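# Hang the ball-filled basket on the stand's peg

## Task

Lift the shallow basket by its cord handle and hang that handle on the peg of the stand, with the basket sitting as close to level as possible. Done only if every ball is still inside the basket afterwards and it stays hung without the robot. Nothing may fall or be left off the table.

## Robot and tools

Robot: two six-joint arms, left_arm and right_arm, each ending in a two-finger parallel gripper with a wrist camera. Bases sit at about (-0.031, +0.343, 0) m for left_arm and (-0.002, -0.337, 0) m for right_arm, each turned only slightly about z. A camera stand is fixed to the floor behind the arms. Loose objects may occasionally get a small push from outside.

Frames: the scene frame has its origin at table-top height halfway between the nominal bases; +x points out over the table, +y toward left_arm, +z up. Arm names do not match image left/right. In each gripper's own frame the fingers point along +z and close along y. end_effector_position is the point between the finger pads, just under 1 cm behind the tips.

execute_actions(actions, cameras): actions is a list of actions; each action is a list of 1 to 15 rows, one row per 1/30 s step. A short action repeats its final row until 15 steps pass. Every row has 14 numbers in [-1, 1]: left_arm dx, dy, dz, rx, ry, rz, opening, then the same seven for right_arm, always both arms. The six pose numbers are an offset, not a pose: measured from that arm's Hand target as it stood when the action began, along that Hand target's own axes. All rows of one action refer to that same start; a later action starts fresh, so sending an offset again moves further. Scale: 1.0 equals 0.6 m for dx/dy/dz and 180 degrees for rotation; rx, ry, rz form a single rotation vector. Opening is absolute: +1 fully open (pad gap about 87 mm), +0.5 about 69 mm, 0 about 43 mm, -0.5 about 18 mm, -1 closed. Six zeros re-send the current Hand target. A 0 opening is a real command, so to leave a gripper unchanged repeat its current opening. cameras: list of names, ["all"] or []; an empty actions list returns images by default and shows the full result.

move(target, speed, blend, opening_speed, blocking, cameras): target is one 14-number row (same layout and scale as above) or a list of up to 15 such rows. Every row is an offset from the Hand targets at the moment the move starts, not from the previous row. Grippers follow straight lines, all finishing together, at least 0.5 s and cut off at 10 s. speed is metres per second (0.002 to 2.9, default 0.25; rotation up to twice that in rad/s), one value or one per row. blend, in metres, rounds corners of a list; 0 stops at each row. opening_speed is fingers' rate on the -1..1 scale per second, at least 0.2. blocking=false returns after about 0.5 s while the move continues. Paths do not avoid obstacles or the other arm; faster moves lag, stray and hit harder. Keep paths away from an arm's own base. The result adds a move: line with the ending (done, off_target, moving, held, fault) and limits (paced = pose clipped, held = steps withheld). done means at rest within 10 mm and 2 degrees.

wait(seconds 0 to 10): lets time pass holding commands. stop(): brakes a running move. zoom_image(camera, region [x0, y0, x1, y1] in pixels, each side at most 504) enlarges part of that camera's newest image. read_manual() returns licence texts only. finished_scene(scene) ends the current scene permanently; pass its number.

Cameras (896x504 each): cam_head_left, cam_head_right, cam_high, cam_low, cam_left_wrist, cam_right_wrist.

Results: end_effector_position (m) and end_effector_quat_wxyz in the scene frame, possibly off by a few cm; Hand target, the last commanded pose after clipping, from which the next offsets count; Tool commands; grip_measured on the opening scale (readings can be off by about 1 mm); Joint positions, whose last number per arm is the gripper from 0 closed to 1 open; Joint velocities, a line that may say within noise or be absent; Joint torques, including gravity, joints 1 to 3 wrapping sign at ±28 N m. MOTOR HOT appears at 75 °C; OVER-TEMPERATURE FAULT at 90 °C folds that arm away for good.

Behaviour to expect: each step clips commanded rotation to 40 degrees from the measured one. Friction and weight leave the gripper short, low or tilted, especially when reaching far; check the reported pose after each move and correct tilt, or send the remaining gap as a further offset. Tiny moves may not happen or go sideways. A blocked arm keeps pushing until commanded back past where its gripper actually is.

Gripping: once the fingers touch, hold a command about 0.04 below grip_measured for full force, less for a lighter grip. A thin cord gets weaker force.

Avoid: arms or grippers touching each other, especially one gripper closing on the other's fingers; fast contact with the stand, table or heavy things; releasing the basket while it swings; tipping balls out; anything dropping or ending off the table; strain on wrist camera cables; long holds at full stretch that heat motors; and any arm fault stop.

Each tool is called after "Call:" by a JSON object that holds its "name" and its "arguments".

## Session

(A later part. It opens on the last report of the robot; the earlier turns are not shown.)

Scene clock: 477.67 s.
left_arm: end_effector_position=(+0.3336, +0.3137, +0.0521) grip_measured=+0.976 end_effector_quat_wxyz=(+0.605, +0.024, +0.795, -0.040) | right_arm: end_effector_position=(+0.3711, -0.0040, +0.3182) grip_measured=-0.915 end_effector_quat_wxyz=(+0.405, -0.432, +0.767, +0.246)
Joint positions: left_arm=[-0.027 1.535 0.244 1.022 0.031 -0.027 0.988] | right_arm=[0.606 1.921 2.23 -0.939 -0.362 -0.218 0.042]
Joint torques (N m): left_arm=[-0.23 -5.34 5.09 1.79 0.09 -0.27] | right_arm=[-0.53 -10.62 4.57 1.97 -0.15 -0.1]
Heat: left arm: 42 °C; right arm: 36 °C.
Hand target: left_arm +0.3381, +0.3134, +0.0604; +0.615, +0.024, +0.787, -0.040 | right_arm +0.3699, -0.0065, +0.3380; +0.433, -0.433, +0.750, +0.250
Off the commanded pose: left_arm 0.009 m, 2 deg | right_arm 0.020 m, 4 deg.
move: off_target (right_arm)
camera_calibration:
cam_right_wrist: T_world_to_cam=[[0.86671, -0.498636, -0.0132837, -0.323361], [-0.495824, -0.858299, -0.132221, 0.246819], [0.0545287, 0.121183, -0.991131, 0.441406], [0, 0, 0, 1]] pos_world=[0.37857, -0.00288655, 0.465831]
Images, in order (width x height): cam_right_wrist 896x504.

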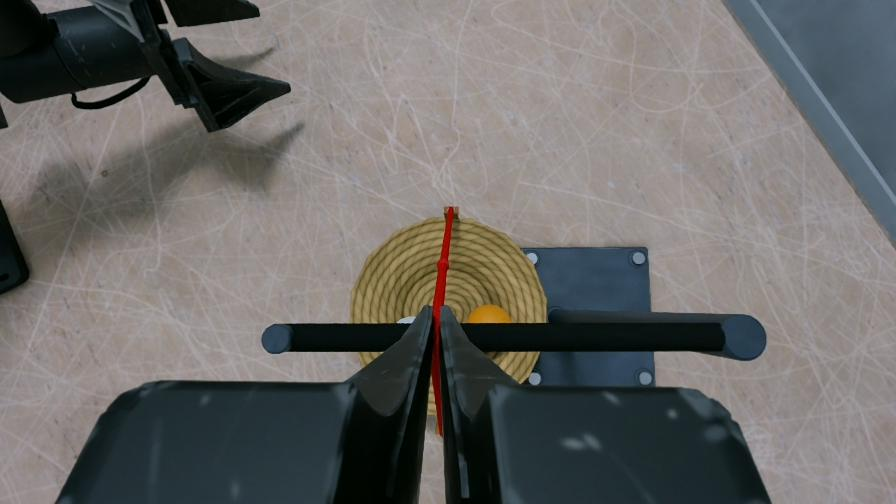

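Call:
{"name": "move", "arguments": {"target": [0,0,0,0,0,0,1,-0.0130,0.0002,-0.0108,0,0,0,-1], "speed": 0.05, "cameras": ["cam_right_wrist"]}}

Scene clock: 498.87 s.
left_arm: end_effector_position=(+0.3336, +0.3137, +0.0521) grip_measured=+0.976 end_effector_quat_wxyz=(+0.605, +0.024, +0.795, -0.040) | right_arm: end_effector_position=(+0.3678, -0.0063, +0.3238) grip_measured=-0.915 end_effector_quat_wxyz=(+0.404, -0.432, +0.768, +0.246)
Joint positions: left_arm=[-0.027 1.535 0.244 1.022 0.031 -0.027 0.988] | right_arm=[0.606 1.921 2.258 -0.968 -0.362 -0.218 0.042]
Joint torques (N m): left_arm=[-0.2 -5.31 5.19 1.81 0.1 -0.26] | right_arm=[-0.75 -8.96 8.25 1.76 -0.17 -0.09]
Heat: left arm: 42 °C; right arm: 40 °C.
Hand target: left_arm +0.3381, +0.3134, +0.0604; +0.615, +0.024, +0.787, -0.040 | right_arm +0.3690, -0.0080, +0.3481; +0.433, -0.433, +0.750, +0.250
Off the commanded pose: left_arm 0.009 m, 2 deg | right_arm 0.024 m, 4 deg.
move: off_target (right_arm)
camera_calibration:
cam_right_wrist: T_world_to_cam=[[0.866714, -0.498612, -0.0138742, -0.321459], [-0.495946, -0.85844, -0.130838, 0.243651], [0.0533274, 0.12028, -0.991307, 0.447805], [0, 0, 0, 1]] pos_world=[0.37557, -0.00498606, 0.471331]
Images, in order (width x height): cam_right_wrist 896x504.

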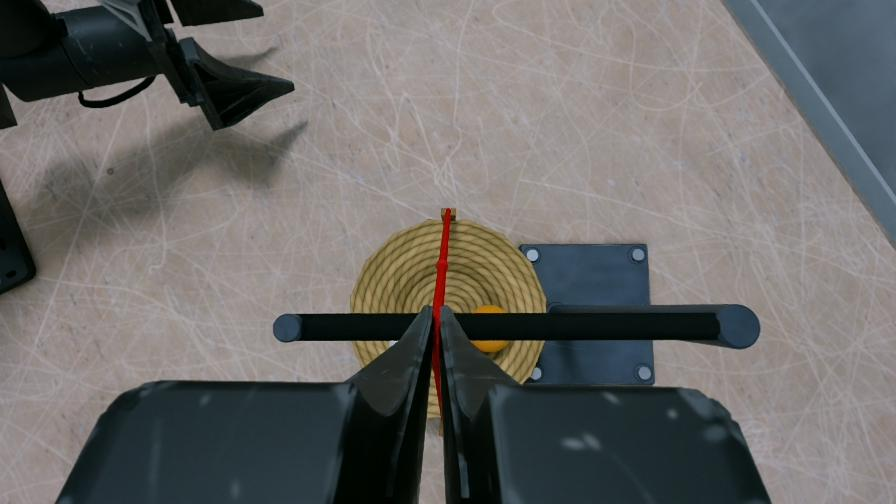

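Call:
{"name": "wait", "arguments": {"seconds": 0.1, "cameras": ["cam_head_left","cam_low","cam_high"]}}

Call:
{"name": "zoom_image", "arguments": {"camera": "cam_low", "region": [430, 150, 510, 270]}}

Call:
{"name": "zoom_image", "arguments": {"camera": "cam_head_left", "region": [380, 130, 520, 320]}}

Scene clock: 513.67 s.
left_arm: end_effector_position=(+0.3336, +0.3137, +0.0521) grip_measured=+0.976 end_effector_quat_wxyz=(+0.605, +0.024, +0.795, -0.040) | right_arm: end_effector_position=(+0.3678, -0.0063, +0.3238) grip_measured=-0.915 end_effector_quat_wxyz=(+0.404, -0.432, +0.768, +0.246)
Joint positions: left_arm=[-0.027 1.535 0.244 1.022 0.031 -0.027 0.988] | right_arm=[0.606 1.921 2.258 -0.968 -0.362 -0.218 0.042]
Joint torques (N m): left_arm=[-0.12 -5.3 5.14 1.8 0.07 -0.26] | right_arm=[-0.76 -8.92 8.31 1.77 -0.17 -0.1]
Heat: left arm: 42 °C; right arm: 41 °C.
Hand target: left_arm +0.3381, +0.3134, +0.0604; +0.615, +0.024, +0.787, -0.040 | right_arm +0.3690, -0.0080, +0.3481; +0.433, -0.433, +0.750, +0.250
Tool commands: left_gripper/opening=+1.0 right_gripper/opening=-1.0
Off the commanded pose: left_arm 0.009 m, 2 deg | right_arm 0.024 m, 4 deg.
wait: 0.10 s; at rest from the start
Images, in order (width x height): cam_head_left 896x504, cam_high 896x504, cam_low 896x504.

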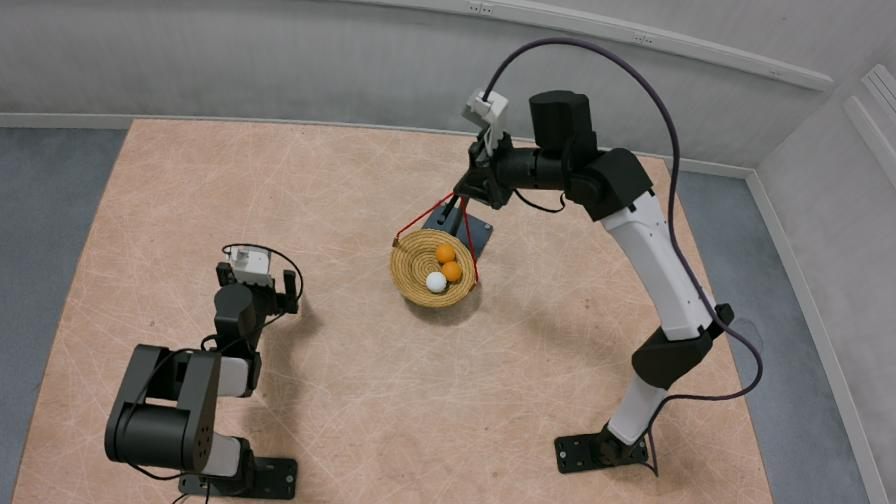

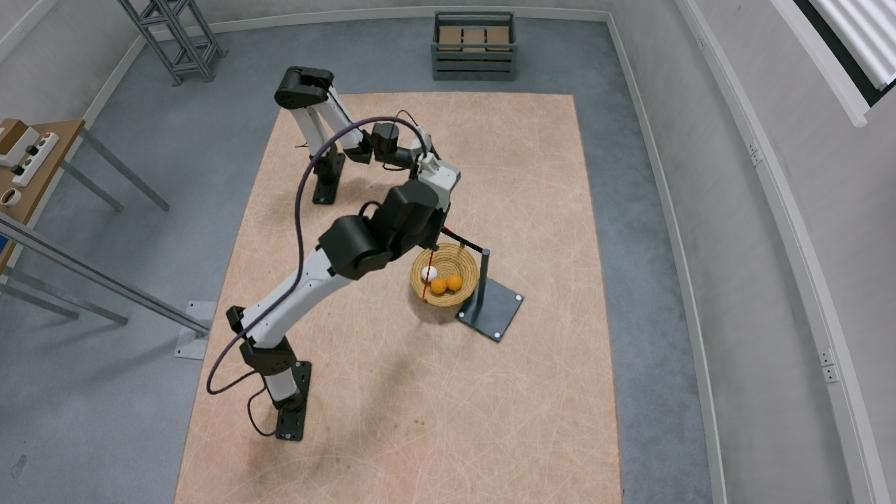

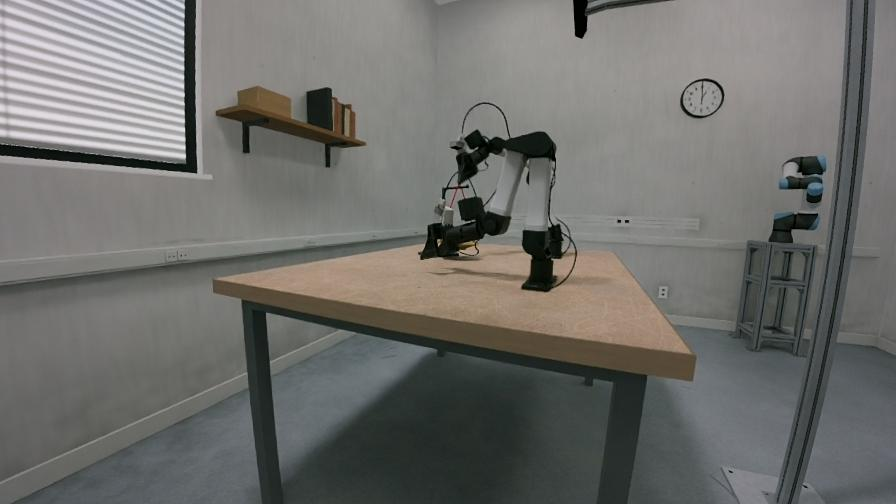

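Scaled by 4.200 from the camera's 896x504 image, which has a finer 1280x720 frame.

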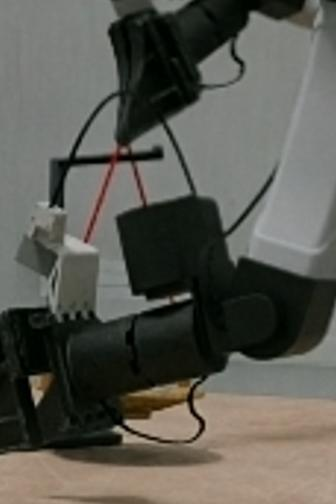

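Scaled by 2.653 from the camera's 896x504 image, which has a finer 1280x720 frame.

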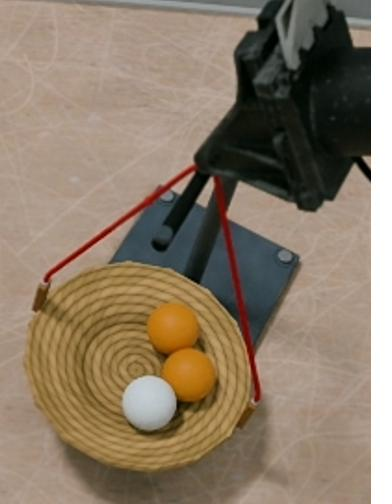

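Call:
{"name": "move", "arguments": {"target": [0,0,0,0,0,0,1,0.0070,0.0002,0.0013,0,0.0047,0,-1], "speed": 0.03, "cameras": ["cam_low","cam_right_wrist"]}}

Call:
{"name": "zoom_image", "arguments": {"camera": "cam_low", "region": [430, 150, 510, 270]}}

Scene clock: 578.57 s.
left_arm: end_effector_position=(+0.3336, +0.3137, +0.0521) grip_measured=+0.976 end_effector_quat_wxyz=(+0.605, +0.024, +0.795, -0.040) | right_arm: end_effector_position=(+0.3669, -0.0070, +0.3226) grip_measured=-0.915 end_effector_quat_wxyz=(+0.401, -0.432, +0.769, +0.246)
Joint positions: left_arm=[-0.027 1.535 0.244 1.022 0.031 -0.027 0.988] | right_arm=[0.606 1.921 2.258 -0.975 -0.362 -0.22 0.042]
Joint torques (N m): left_arm=[-0.21 -5.38 5.04 1.79 0.1 -0.26] | right_arm=[-0.66 -8.83 8.08 1.73 -0.12 -0.15]
Heat: left arm: 43 °C; right arm: 43 °C.
Hand target: left_arm +0.3381, +0.3134, +0.0604; +0.615, +0.024, +0.787, -0.040 | right_arm +0.3682, -0.0091, +0.3441; +0.427, -0.435, +0.753, +0.247
Off the commanded pose: left_arm 0.009 m, 2 deg | right_arm 0.022 m, 4 deg.
move: off_target (right_arm)
camera_calibration:
cam_right_wrist: T_world_to_cam=[[0.867076, -0.497929, -0.0156849, -0.320547], [-0.495817, -0.859481, -0.124332, 0.24015], [0.0484275, 0.115582, -0.992117, 0.448839], [0, 0, 0, 1]] pos_world=[0.375273, -0.00508328, 0.470131]
Images, in order (width x height): cam_low 896x504, cam_right_wrist 896x504.

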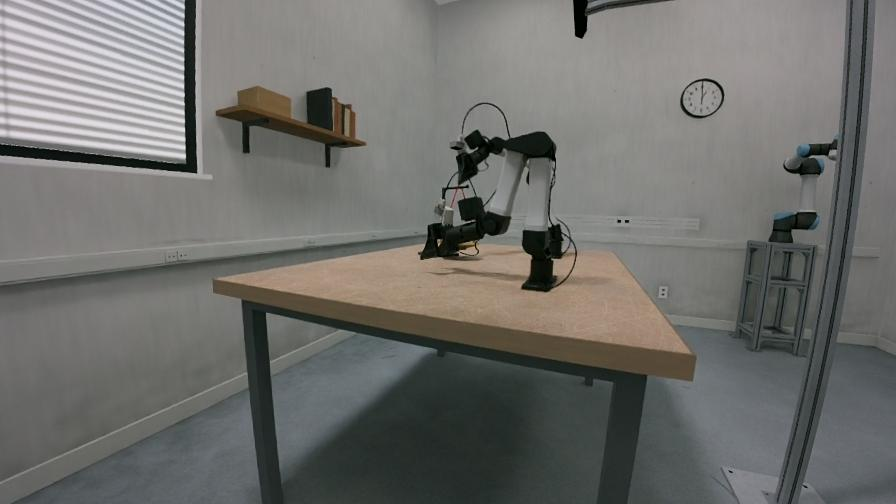

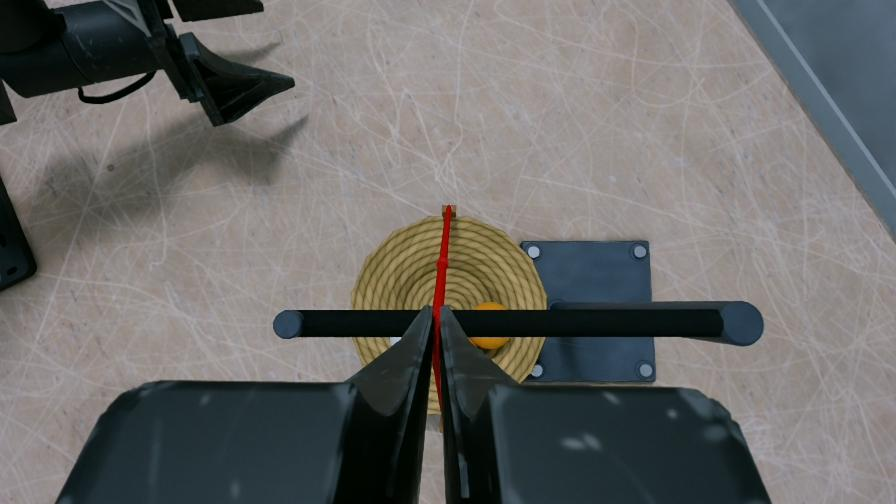

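Scaled by 4.200 from the camera's 896x504 image, which has a finer 1280x720 frame.

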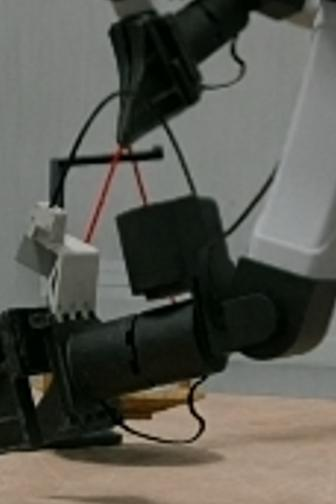

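Call:
{"name": "move", "arguments": {"target": [0,0,0,0,0,0,1,0.0055,0,0.0022,0,0.0028,0,-1], "speed": 0.03, "cameras": ["cam_low","cam_right_wrist"]}}

Call:
{"name": "zoom_image", "arguments": {"camera": "cam_low", "region": [440, 170, 480, 210]}}

Scene clock: 592.60 s.
left_arm: end_effector_position=(+0.3336, +0.3137, +0.0521) grip_measured=+0.976 end_effector_quat_wxyz=(+0.605, +0.024, +0.795, -0.040) | right_arm: end_effector_position=(+0.3669, -0.0071, +0.3225) grip_measured=-0.915 end_effector_quat_wxyz=(+0.401, -0.434, +0.769, +0.245)
Joint positions: left_arm=[-0.027 1.535 0.244 1.022 0.031 -0.027 0.988] | right_arm=[0.606 1.921 2.258 -0.976 -0.362 -0.223 0.042]
Joint torques (N m): left_arm=[-0.24 -5.27 5.03 1.78 0.08 -0.25] | right_arm=[-0.59 -8.85 7.35 1.72 -0.11 -0.17]
Heat: left arm: 43 °C; right arm: 43 °C.
Hand target: left_arm +0.3381, +0.3134, +0.0604; +0.615, +0.024, +0.787, -0.040 | right_arm +0.3679, -0.0096, +0.3406; +0.424, -0.436, +0.755, +0.245
Off the commanded pose: left_arm 0.009 m, 2 deg | right_arm 0.018 m, 3 deg.
move: off_target (right_arm)
camera_calibration:
cam_right_wrist: T_world_to_cam=[[0.867845, -0.496651, -0.0135376, -0.321616], [-0.494321, -0.860392, -0.123984, 0.239396], [0.0499291, 0.114291, -0.992192, 0.448205], [0, 0, 0, 1]] pos_world=[0.375073, -0.00498214, 0.470032]
Images, in order (width x height): cam_low 896x504, cam_right_wrist 896x504.

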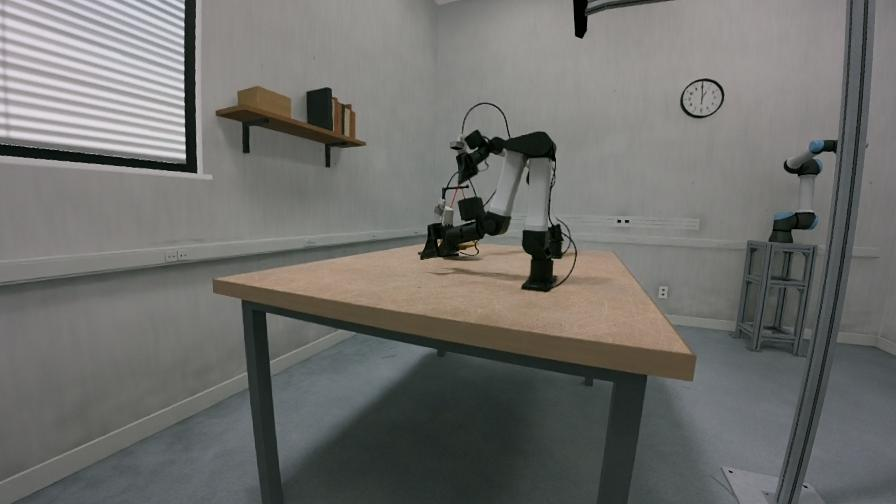

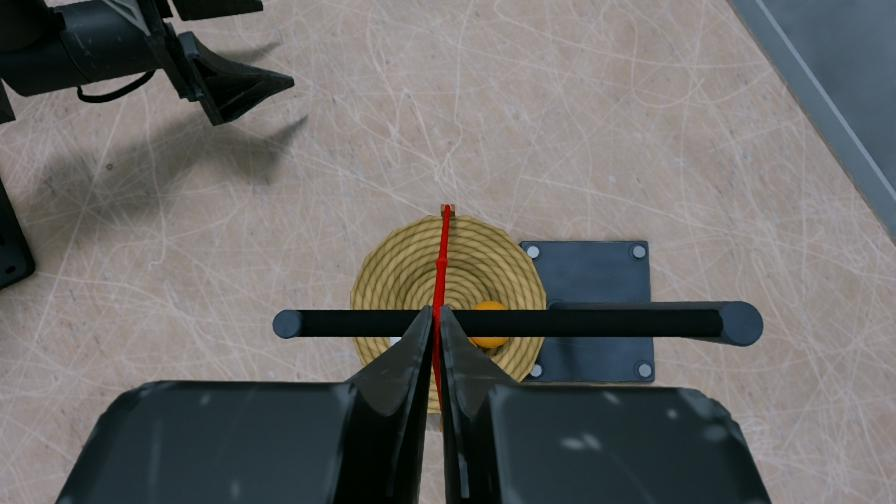

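Scaled by 12.600 from the camera's 896x504 image, which has a finer 1280x720 frame.

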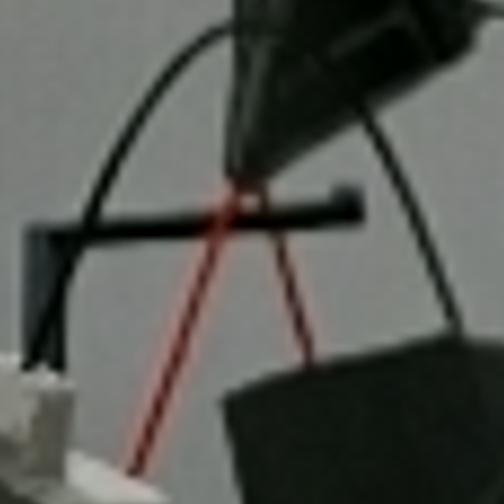

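Call:
{"name": "move", "arguments": {"target": [0,0,0,0,0,0,1,0.0120,0.0006,0.0057,0,0.003,0,-1], "speed": 0.03}}

Scene clock: 616.47 s.
left_arm: end_effector_position=(+0.3336, +0.3137, +0.0521) grip_measured=+0.976 end_effector_quat_wxyz=(+0.605, +0.024, +0.795, -0.040) | right_arm: end_effector_position=(+0.3683, -0.0062, +0.3190) grip_measured=-0.915 end_effector_quat_wxyz=(+0.401, -0.435, +0.769, +0.244)
Joint positions: left_arm=[-0.027 1.535 0.244 1.022 0.031 -0.027 0.988] | right_arm=[0.606 1.921 2.243 -0.963 -0.362 -0.226 0.042]
Joint torques (N m): left_arm=[-0.14 -5.31 5.12 1.79 0.08 -0.25] | right_arm=[-0.47 -10 4.75 1.79 -0.08 -0.14]
Heat: left arm: 43 °C; right arm: 44 °C.
Hand target: left_arm +0.3381, +0.3134, +0.0604; +0.615, +0.024, +0.787, -0.040 | right_arm +0.3671, -0.0102, +0.3326; +0.420, -0.437, +0.757, +0.243
Off the commanded pose: left_arm 0.009 m, 2 deg | right_arm 0.014 m, 3 deg.
move: off_target (right_arm)

Call:
{"name": "move", "arguments": {"target": [0,0,0,0,0,0,1,0.0047,0.0010,-0.0008,0,0.0042,0,-1], "speed": 0.03, "cameras": ["cam_head_left","cam_head_right","cam_low","cam_right_wrist"]}}

Call:
{"name": "zoom_image", "arguments": {"camera": "cam_low", "region": [440, 170, 480, 210]}}

Call:
{"name": "zoom_image", "arguments": {"camera": "cam_head_left", "region": [370, 170, 500, 320]}}

Call:
{"name": "zoom_image", "arguments": {"camera": "cam_head_right", "region": [365, 170, 495, 320]}}

Scene clock: 627.00 s.
left_arm: end_effector_position=(+0.3336, +0.3137, +0.0521) grip_measured=+0.976 end_effector_quat_wxyz=(+0.605, +0.024, +0.795, -0.040) | right_arm: end_effector_position=(+0.3685, -0.0063, +0.3190) grip_measured=-0.915 end_effector_quat_wxyz=(+0.401, -0.436, +0.768, +0.244)
Joint positions: left_arm=[-0.027 1.535 0.244 1.022 0.031 -0.027 0.988] | right_arm=[0.606 1.921 2.243 -0.963 -0.362 -0.229 0.042]
Joint torques (N m): left_arm=[-0.25 -5.24 5.16 1.76 0.06 -0.26] | right_arm=[-0.31 -9.89 4.94 1.69 -0.05 -0.15]
Heat: left arm: 43 °C; right arm: 45 °C.
Hand target: left_arm +0.3381, +0.3134, +0.0604; +0.615, +0.024, +0.787, -0.040 | right_arm +0.3657, -0.0115, +0.3305; +0.415, -0.439, +0.760, +0.240
Off the commanded pose: left_arm 0.009 m, 2 deg | right_arm 0.013 m, 2 deg.
move: off_target (right_arm)
camera_calibration:
cam_right_wrist: T_world_to_cam=[[0.869663, -0.493565, -0.00898465, -0.324718], [-0.490834, -0.862624, -0.122319, 0.238617], [0.0526221, 0.110786, -0.99245, 0.443614], [0, 0, 0, 1]] pos_world=[0.376172, -0.00357917, 0.466535]
Images, in order (width x height): cam_head_left 896x504, cam_head_right 896x504, cam_low 896x504, cam_right_wrist 896x504.

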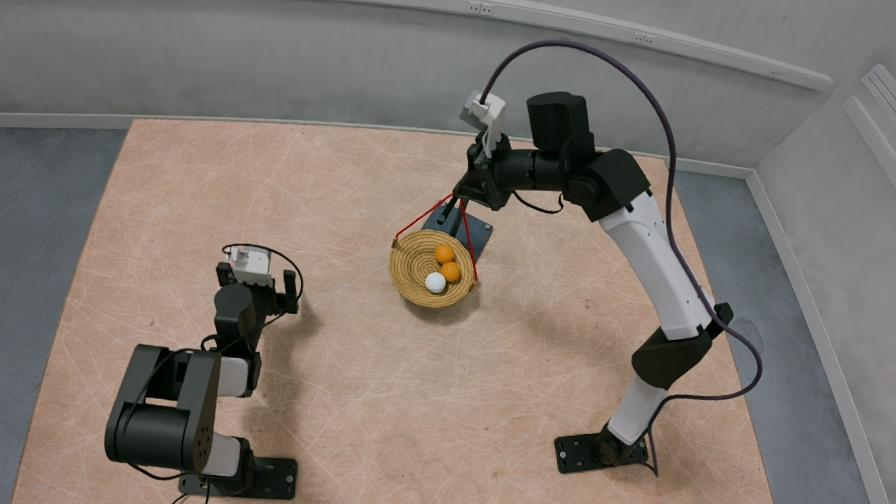

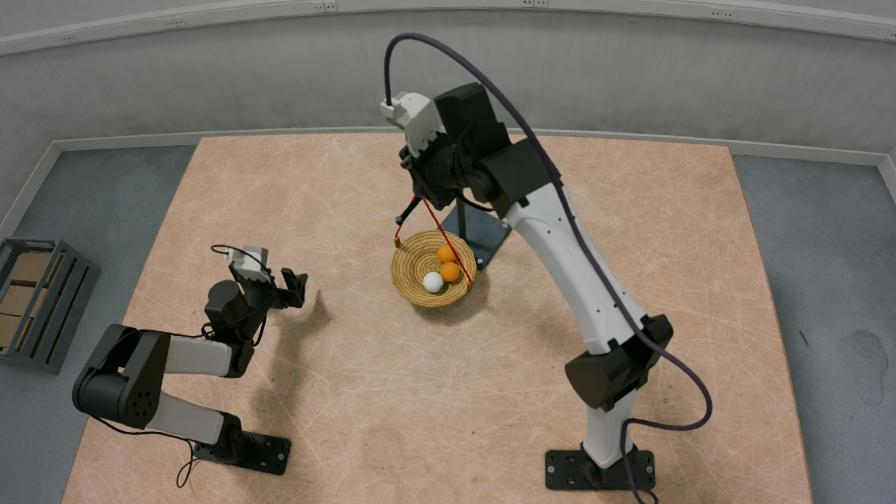

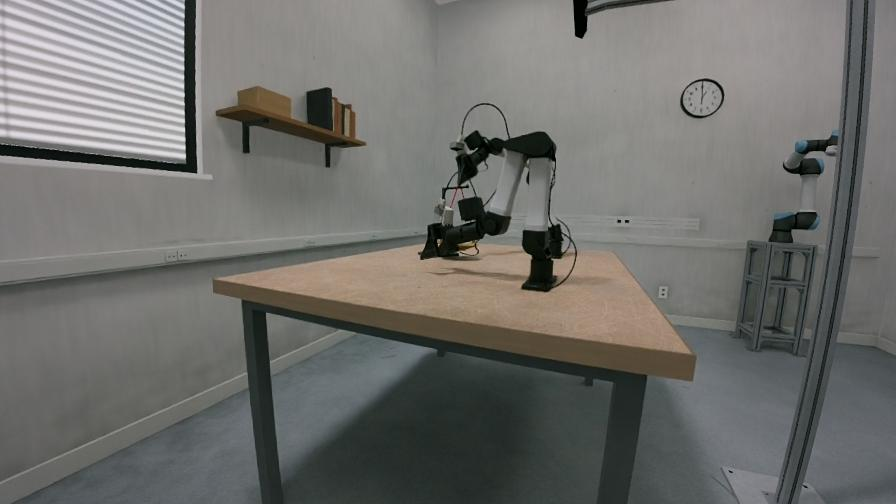

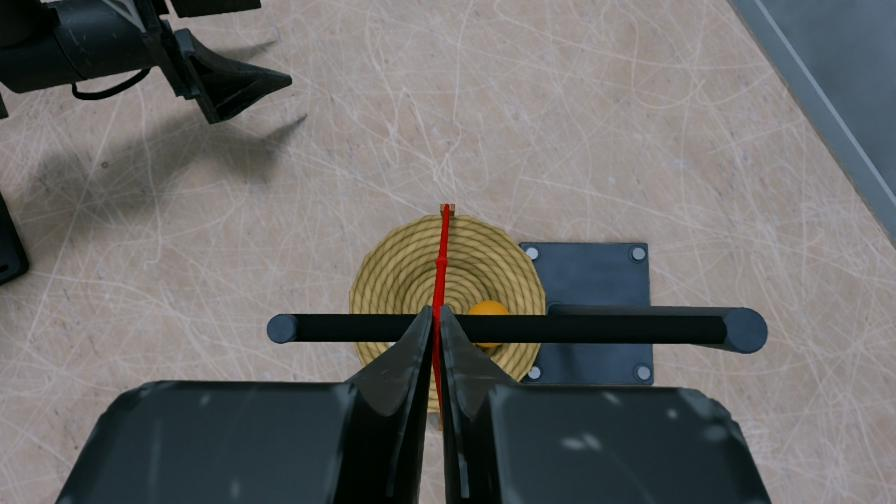

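Scaled by 12.600 from the camera's 896x504 image, which has a finer 1280x720 frame.

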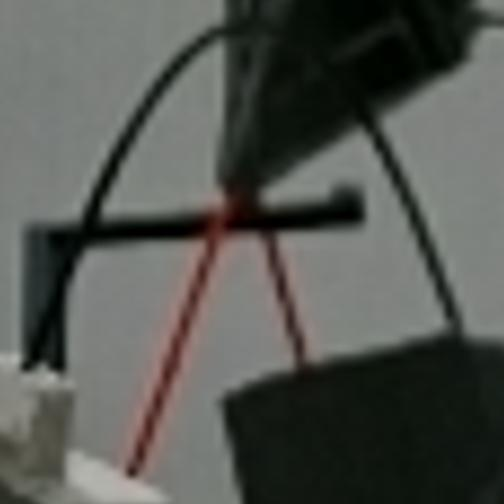

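Scaled by 3.360 from the camera's 896x504 image, which has a finer 1280x720 frame.

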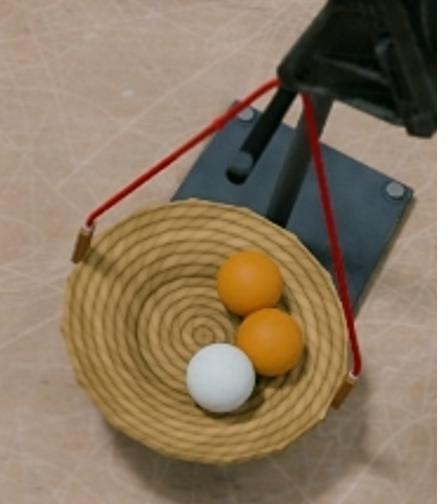

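Scaled by 3.360 from the camera's 896x504 image, which has a finer 1280x720 frame.

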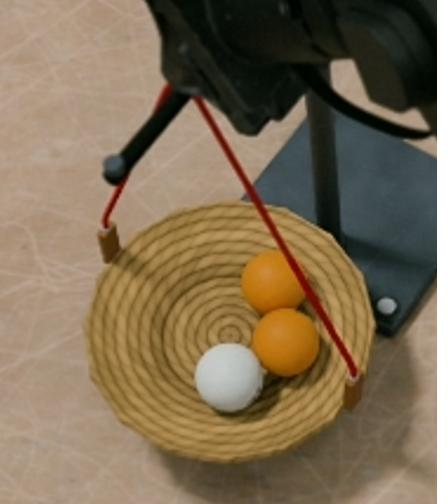

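Call:
{"name": "zoom_image", "arguments": {"camera": "cam_head_left", "region": [382, 226, 412, 250]}}

Call:
{"name": "zoom_image", "arguments": {"camera": "cam_head_left", "region": [460, 270, 490, 294]}}

Call:
{"name": "zoom_image", "arguments": {"camera": "cam_head_right", "region": [382, 226, 412, 250]}}

Call:
{"name": "zoom_image", "arguments": {"camera": "cam_head_right", "region": [455, 270, 485, 294]}}

Scaled by 16.800 from the camera's 896x504 image, which has a finer 1280x720 frame.

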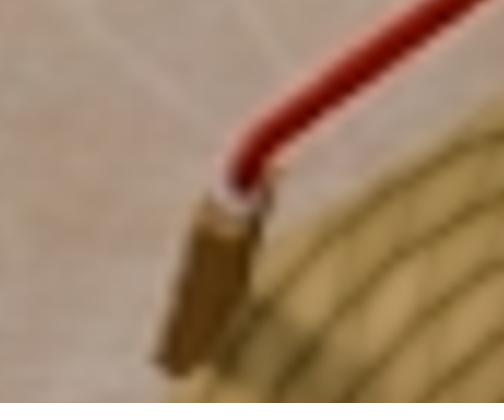

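Scaled by 16.800 from the camera's 896x504 image, which has a finer 1280x720 frame.

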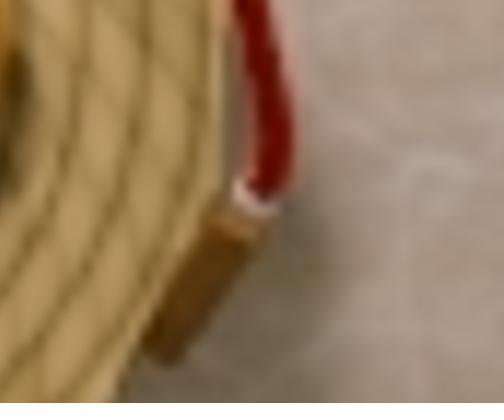

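Scaled by 16.800 from the camera's 896x504 image, which has a finer 1280x720 frame.

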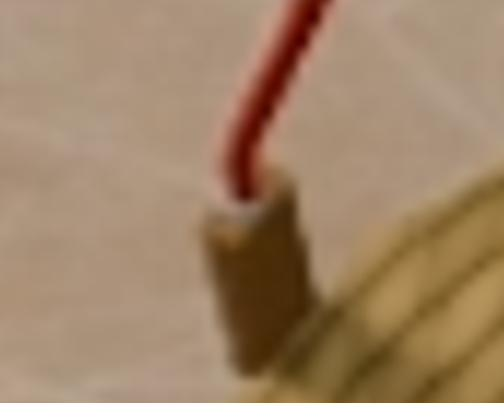

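Scaled by 16.800 from the camera's 896x504 image, which has a finer 1280x720 frame.

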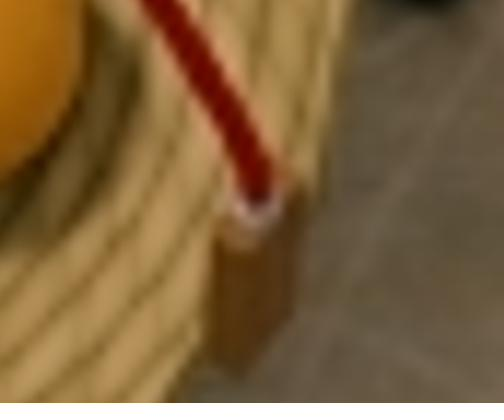

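Call:
{"name": "move", "arguments": {"target": [0,0,0,0,0,0,1,-0.0037,0,0.0057,0,-0.0042,0,-1], "speed": 0.03}}

Scene clock: 713.07 s.
left_arm: end_effector_position=(+0.3336, +0.3137, +0.0521) grip_measured=+0.976 end_effector_quat_wxyz=(+0.605, +0.024, +0.795, -0.040) | right_arm: end_effector_position=(+0.3692, -0.0058, +0.3182) grip_measured=-0.915 end_effector_quat_wxyz=(+0.402, -0.436, +0.767, +0.244)
Joint positions: left_arm=[-0.027 1.535 0.244 1.022 0.031 -0.027 0.988] | right_arm=[0.606 1.921 2.238 -0.957 -0.362 -0.229 0.042]
Joint torques (N m): left_arm=[-0.25 -5.37 5.11 1.78 0.09 -0.23] | right_arm=[-0.08 -9.89 4.4 1.84 -0.05 -0.06]
Heat: left arm: 43 °C; right arm: 50 °C.
Hand target: left_arm +0.3381, +0.3134, +0.0604; +0.615, +0.024, +0.787, -0.040 | right_arm +0.3677, -0.0080, +0.3305; +0.420, -0.437, +0.757, +0.243
Off the commanded pose: left_arm 0.009 m, 2 deg | right_arm 0.013 m, 2 deg.
move: off_target (right_arm)

Call:
{"name": "move", "arguments": {"target": [0,0,0,0,0,0,1,-0.0080,0,0.0050,0,-0.0042,0,-1], "speed": 0.03}}

Scene clock: 716.50 s.
left_arm: end_effector_position=(+0.3336, +0.3137, +0.0521) grip_measured=+0.976 end_effector_quat_wxyz=(+0.605, +0.024, +0.795, -0.040) | right_arm: end_effector_position=(+0.3697, -0.0055, +0.3188) grip_measured=-0.915 end_effector_quat_wxyz=(+0.403, -0.436, +0.767, +0.244)
Joint positions: left_arm=[-0.027 1.535 0.244 1.022 0.031 -0.027 0.988] | right_arm=[0.606 1.921 2.238 -0.954 -0.362 -0.229 0.042]
Joint torques (N m): left_arm=[-0.13 -5.3 5.08 1.8 0.06 -0.26] | right_arm=[0.2 -9.1 5.5 1.94 -0.05 0.02]
Heat: left arm: 43 °C; right arm: 50 °C.
Hand target: left_arm +0.3381, +0.3134, +0.0604; +0.615, +0.024, +0.787, -0.040 | right_arm +0.3702, -0.0036, +0.3330; +0.425, -0.436, +0.754, +0.246
Off the commanded pose: left_arm 0.009 m, 2 deg | right_arm 0.014 m, 3 deg.
move: off_target (right_arm)

Call:
{"name": "move", "arguments": {"target": [[0,0,0,0,0,0,1,-0.0582,-0.0037,-0.0353,0,-0.0067,0,-1],[0,0,0,0,0,0,1,-0.0057,-0.0018,-0.0067,0,-0.0067,0,-1]], "speed": [0.06,0.04], "cameras": ["cam_head_left","cam_head_right","cam_low","cam_right_wrist"]}}

Call:
{"name": "zoom_image", "arguments": {"camera": "cam_low", "region": [440, 170, 480, 210]}}

Call:
{"name": "zoom_image", "arguments": {"camera": "cam_head_left", "region": [382, 226, 412, 250]}}

Call:
{"name": "zoom_image", "arguments": {"camera": "cam_head_left", "region": [460, 270, 490, 294]}}

Call:
{"name": "zoom_image", "arguments": {"camera": "cam_head_right", "region": [382, 226, 412, 250]}}

Call:
{"name": "zoom_image", "arguments": {"camera": "cam_head_right", "region": [455, 270, 485, 294]}}

Scene clock: 739.10 s.
left_arm: end_effector_position=(+0.3336, +0.3137, +0.0521) grip_measured=+0.976 end_effector_quat_wxyz=(+0.605, +0.024, +0.795, -0.040) | right_arm: end_effector_position=(+0.3716, -0.0035, +0.3183) grip_measured=-0.915 end_effector_quat_wxyz=(+0.406, -0.436, +0.764, +0.245)
Joint positions: left_arm=[-0.027 1.535 0.244 1.022 0.031 -0.027 0.988] | right_arm=[0.606 1.923 2.232 -0.938 -0.365 -0.229 0.042]
Joint torques (N m): left_arm=[-0.14 -5.3 5.07 1.77 0.07 -0.25] | right_arm=[-0.44 -10.67 4.46 2 -0.14 0.05]
Heat: left arm: 43 °C; right arm: 49 °C.
Hand target: left_arm +0.3381, +0.3134, +0.0604; +0.615, +0.024, +0.787, -0.040 | right_arm +0.3704, -0.0055, +0.3381; +0.433, -0.433, +0.750, +0.251
Off the commanded pose: left_arm 0.009 m, 2 deg | right_arm 0.020 m, 4 deg.
move: off_target (right_arm)
camera_calibration:
cam_right_wrist: T_world_to_cam=[[0.870892, -0.491447, -0.00515798, -0.327742], [-0.487647, -0.862755, -0.133619, 0.244849], [0.0612166, 0.118883, -0.991019, 0.438748], [0, 0, 0, 1]] pos_world=[0.377969, -0.00198282, 0.465834]
Images, in order (width x height): cam_head_left 896x504, cam_head_right 896x504, cam_low 896x504, cam_right_wrist 896x504.

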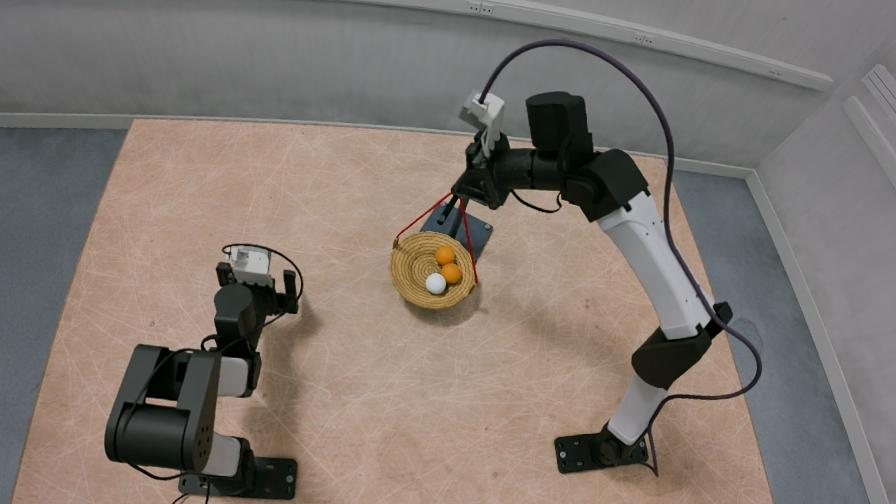

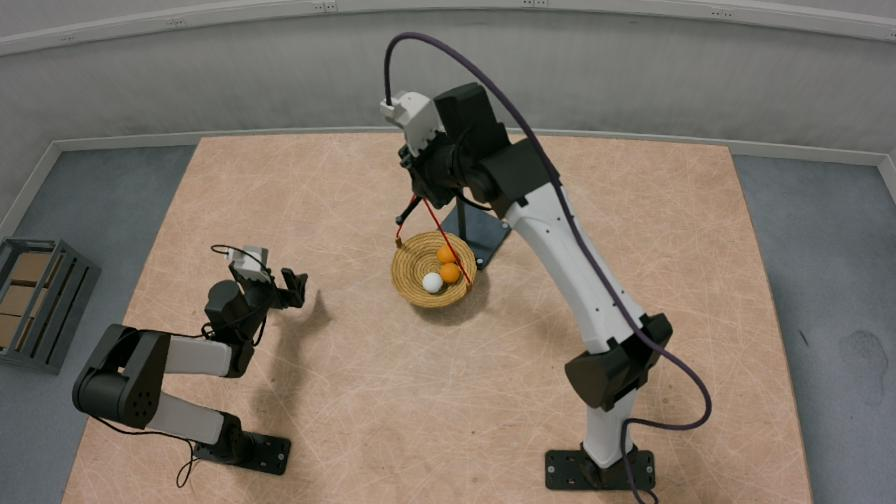

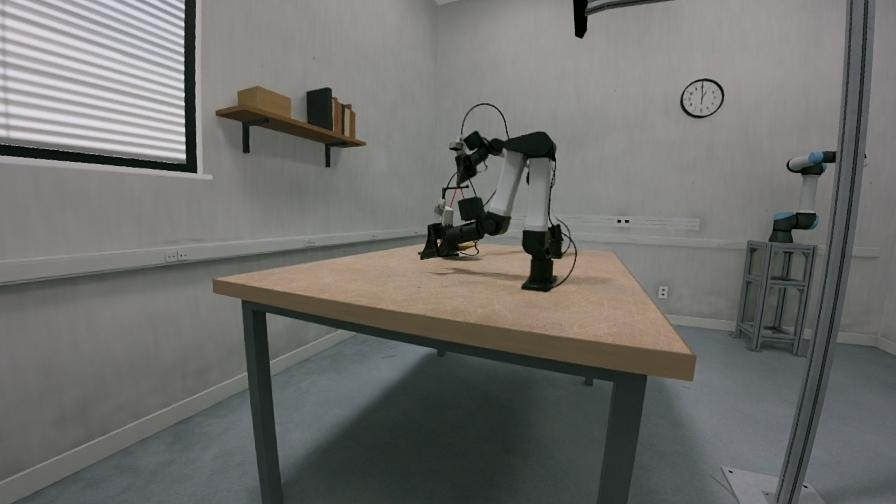

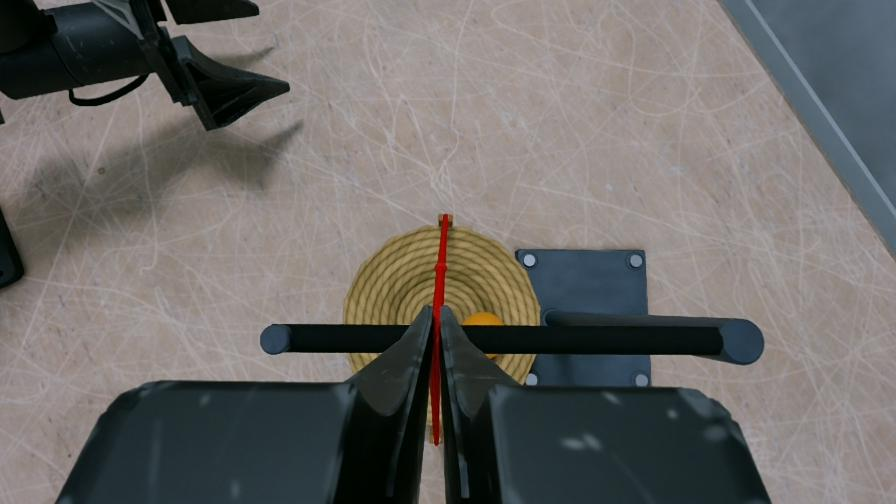

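Scaled by 12.600 from the camera's 896x504 image, which has a finer 1280x720 frame.

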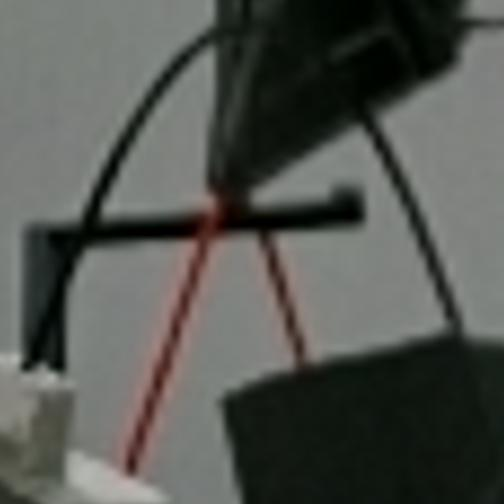

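Scaled by 16.800 from the camera's 896x504 image, which has a finer 1280x720 frame.

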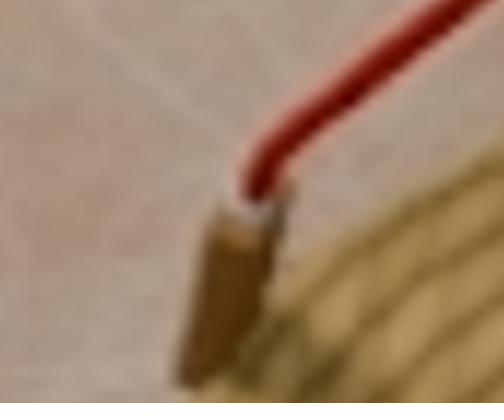

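Scaled by 16.800 from the camera's 896x504 image, which has a finer 1280x720 frame.

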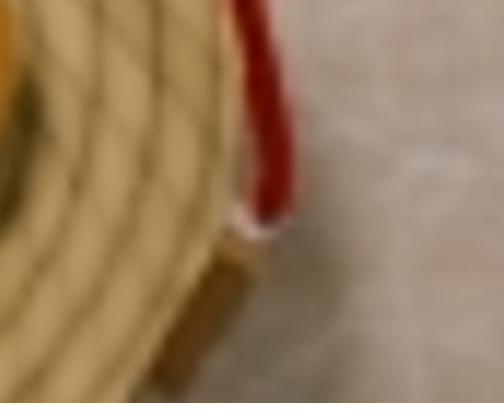

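Scaled by 16.800 from the camera's 896x504 image, which has a finer 1280x720 frame.

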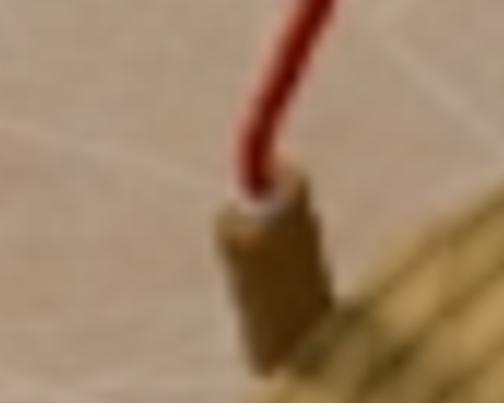

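Scaled by 16.800 from the camera's 896x504 image, which has a finer 1280x720 frame.

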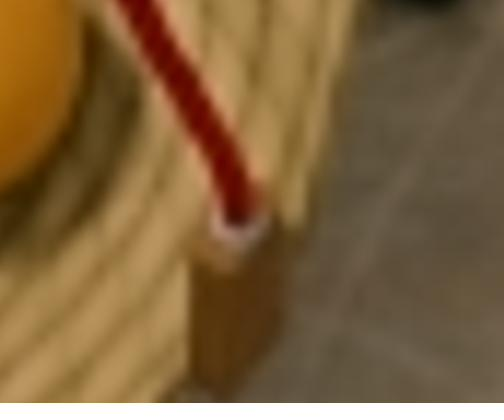

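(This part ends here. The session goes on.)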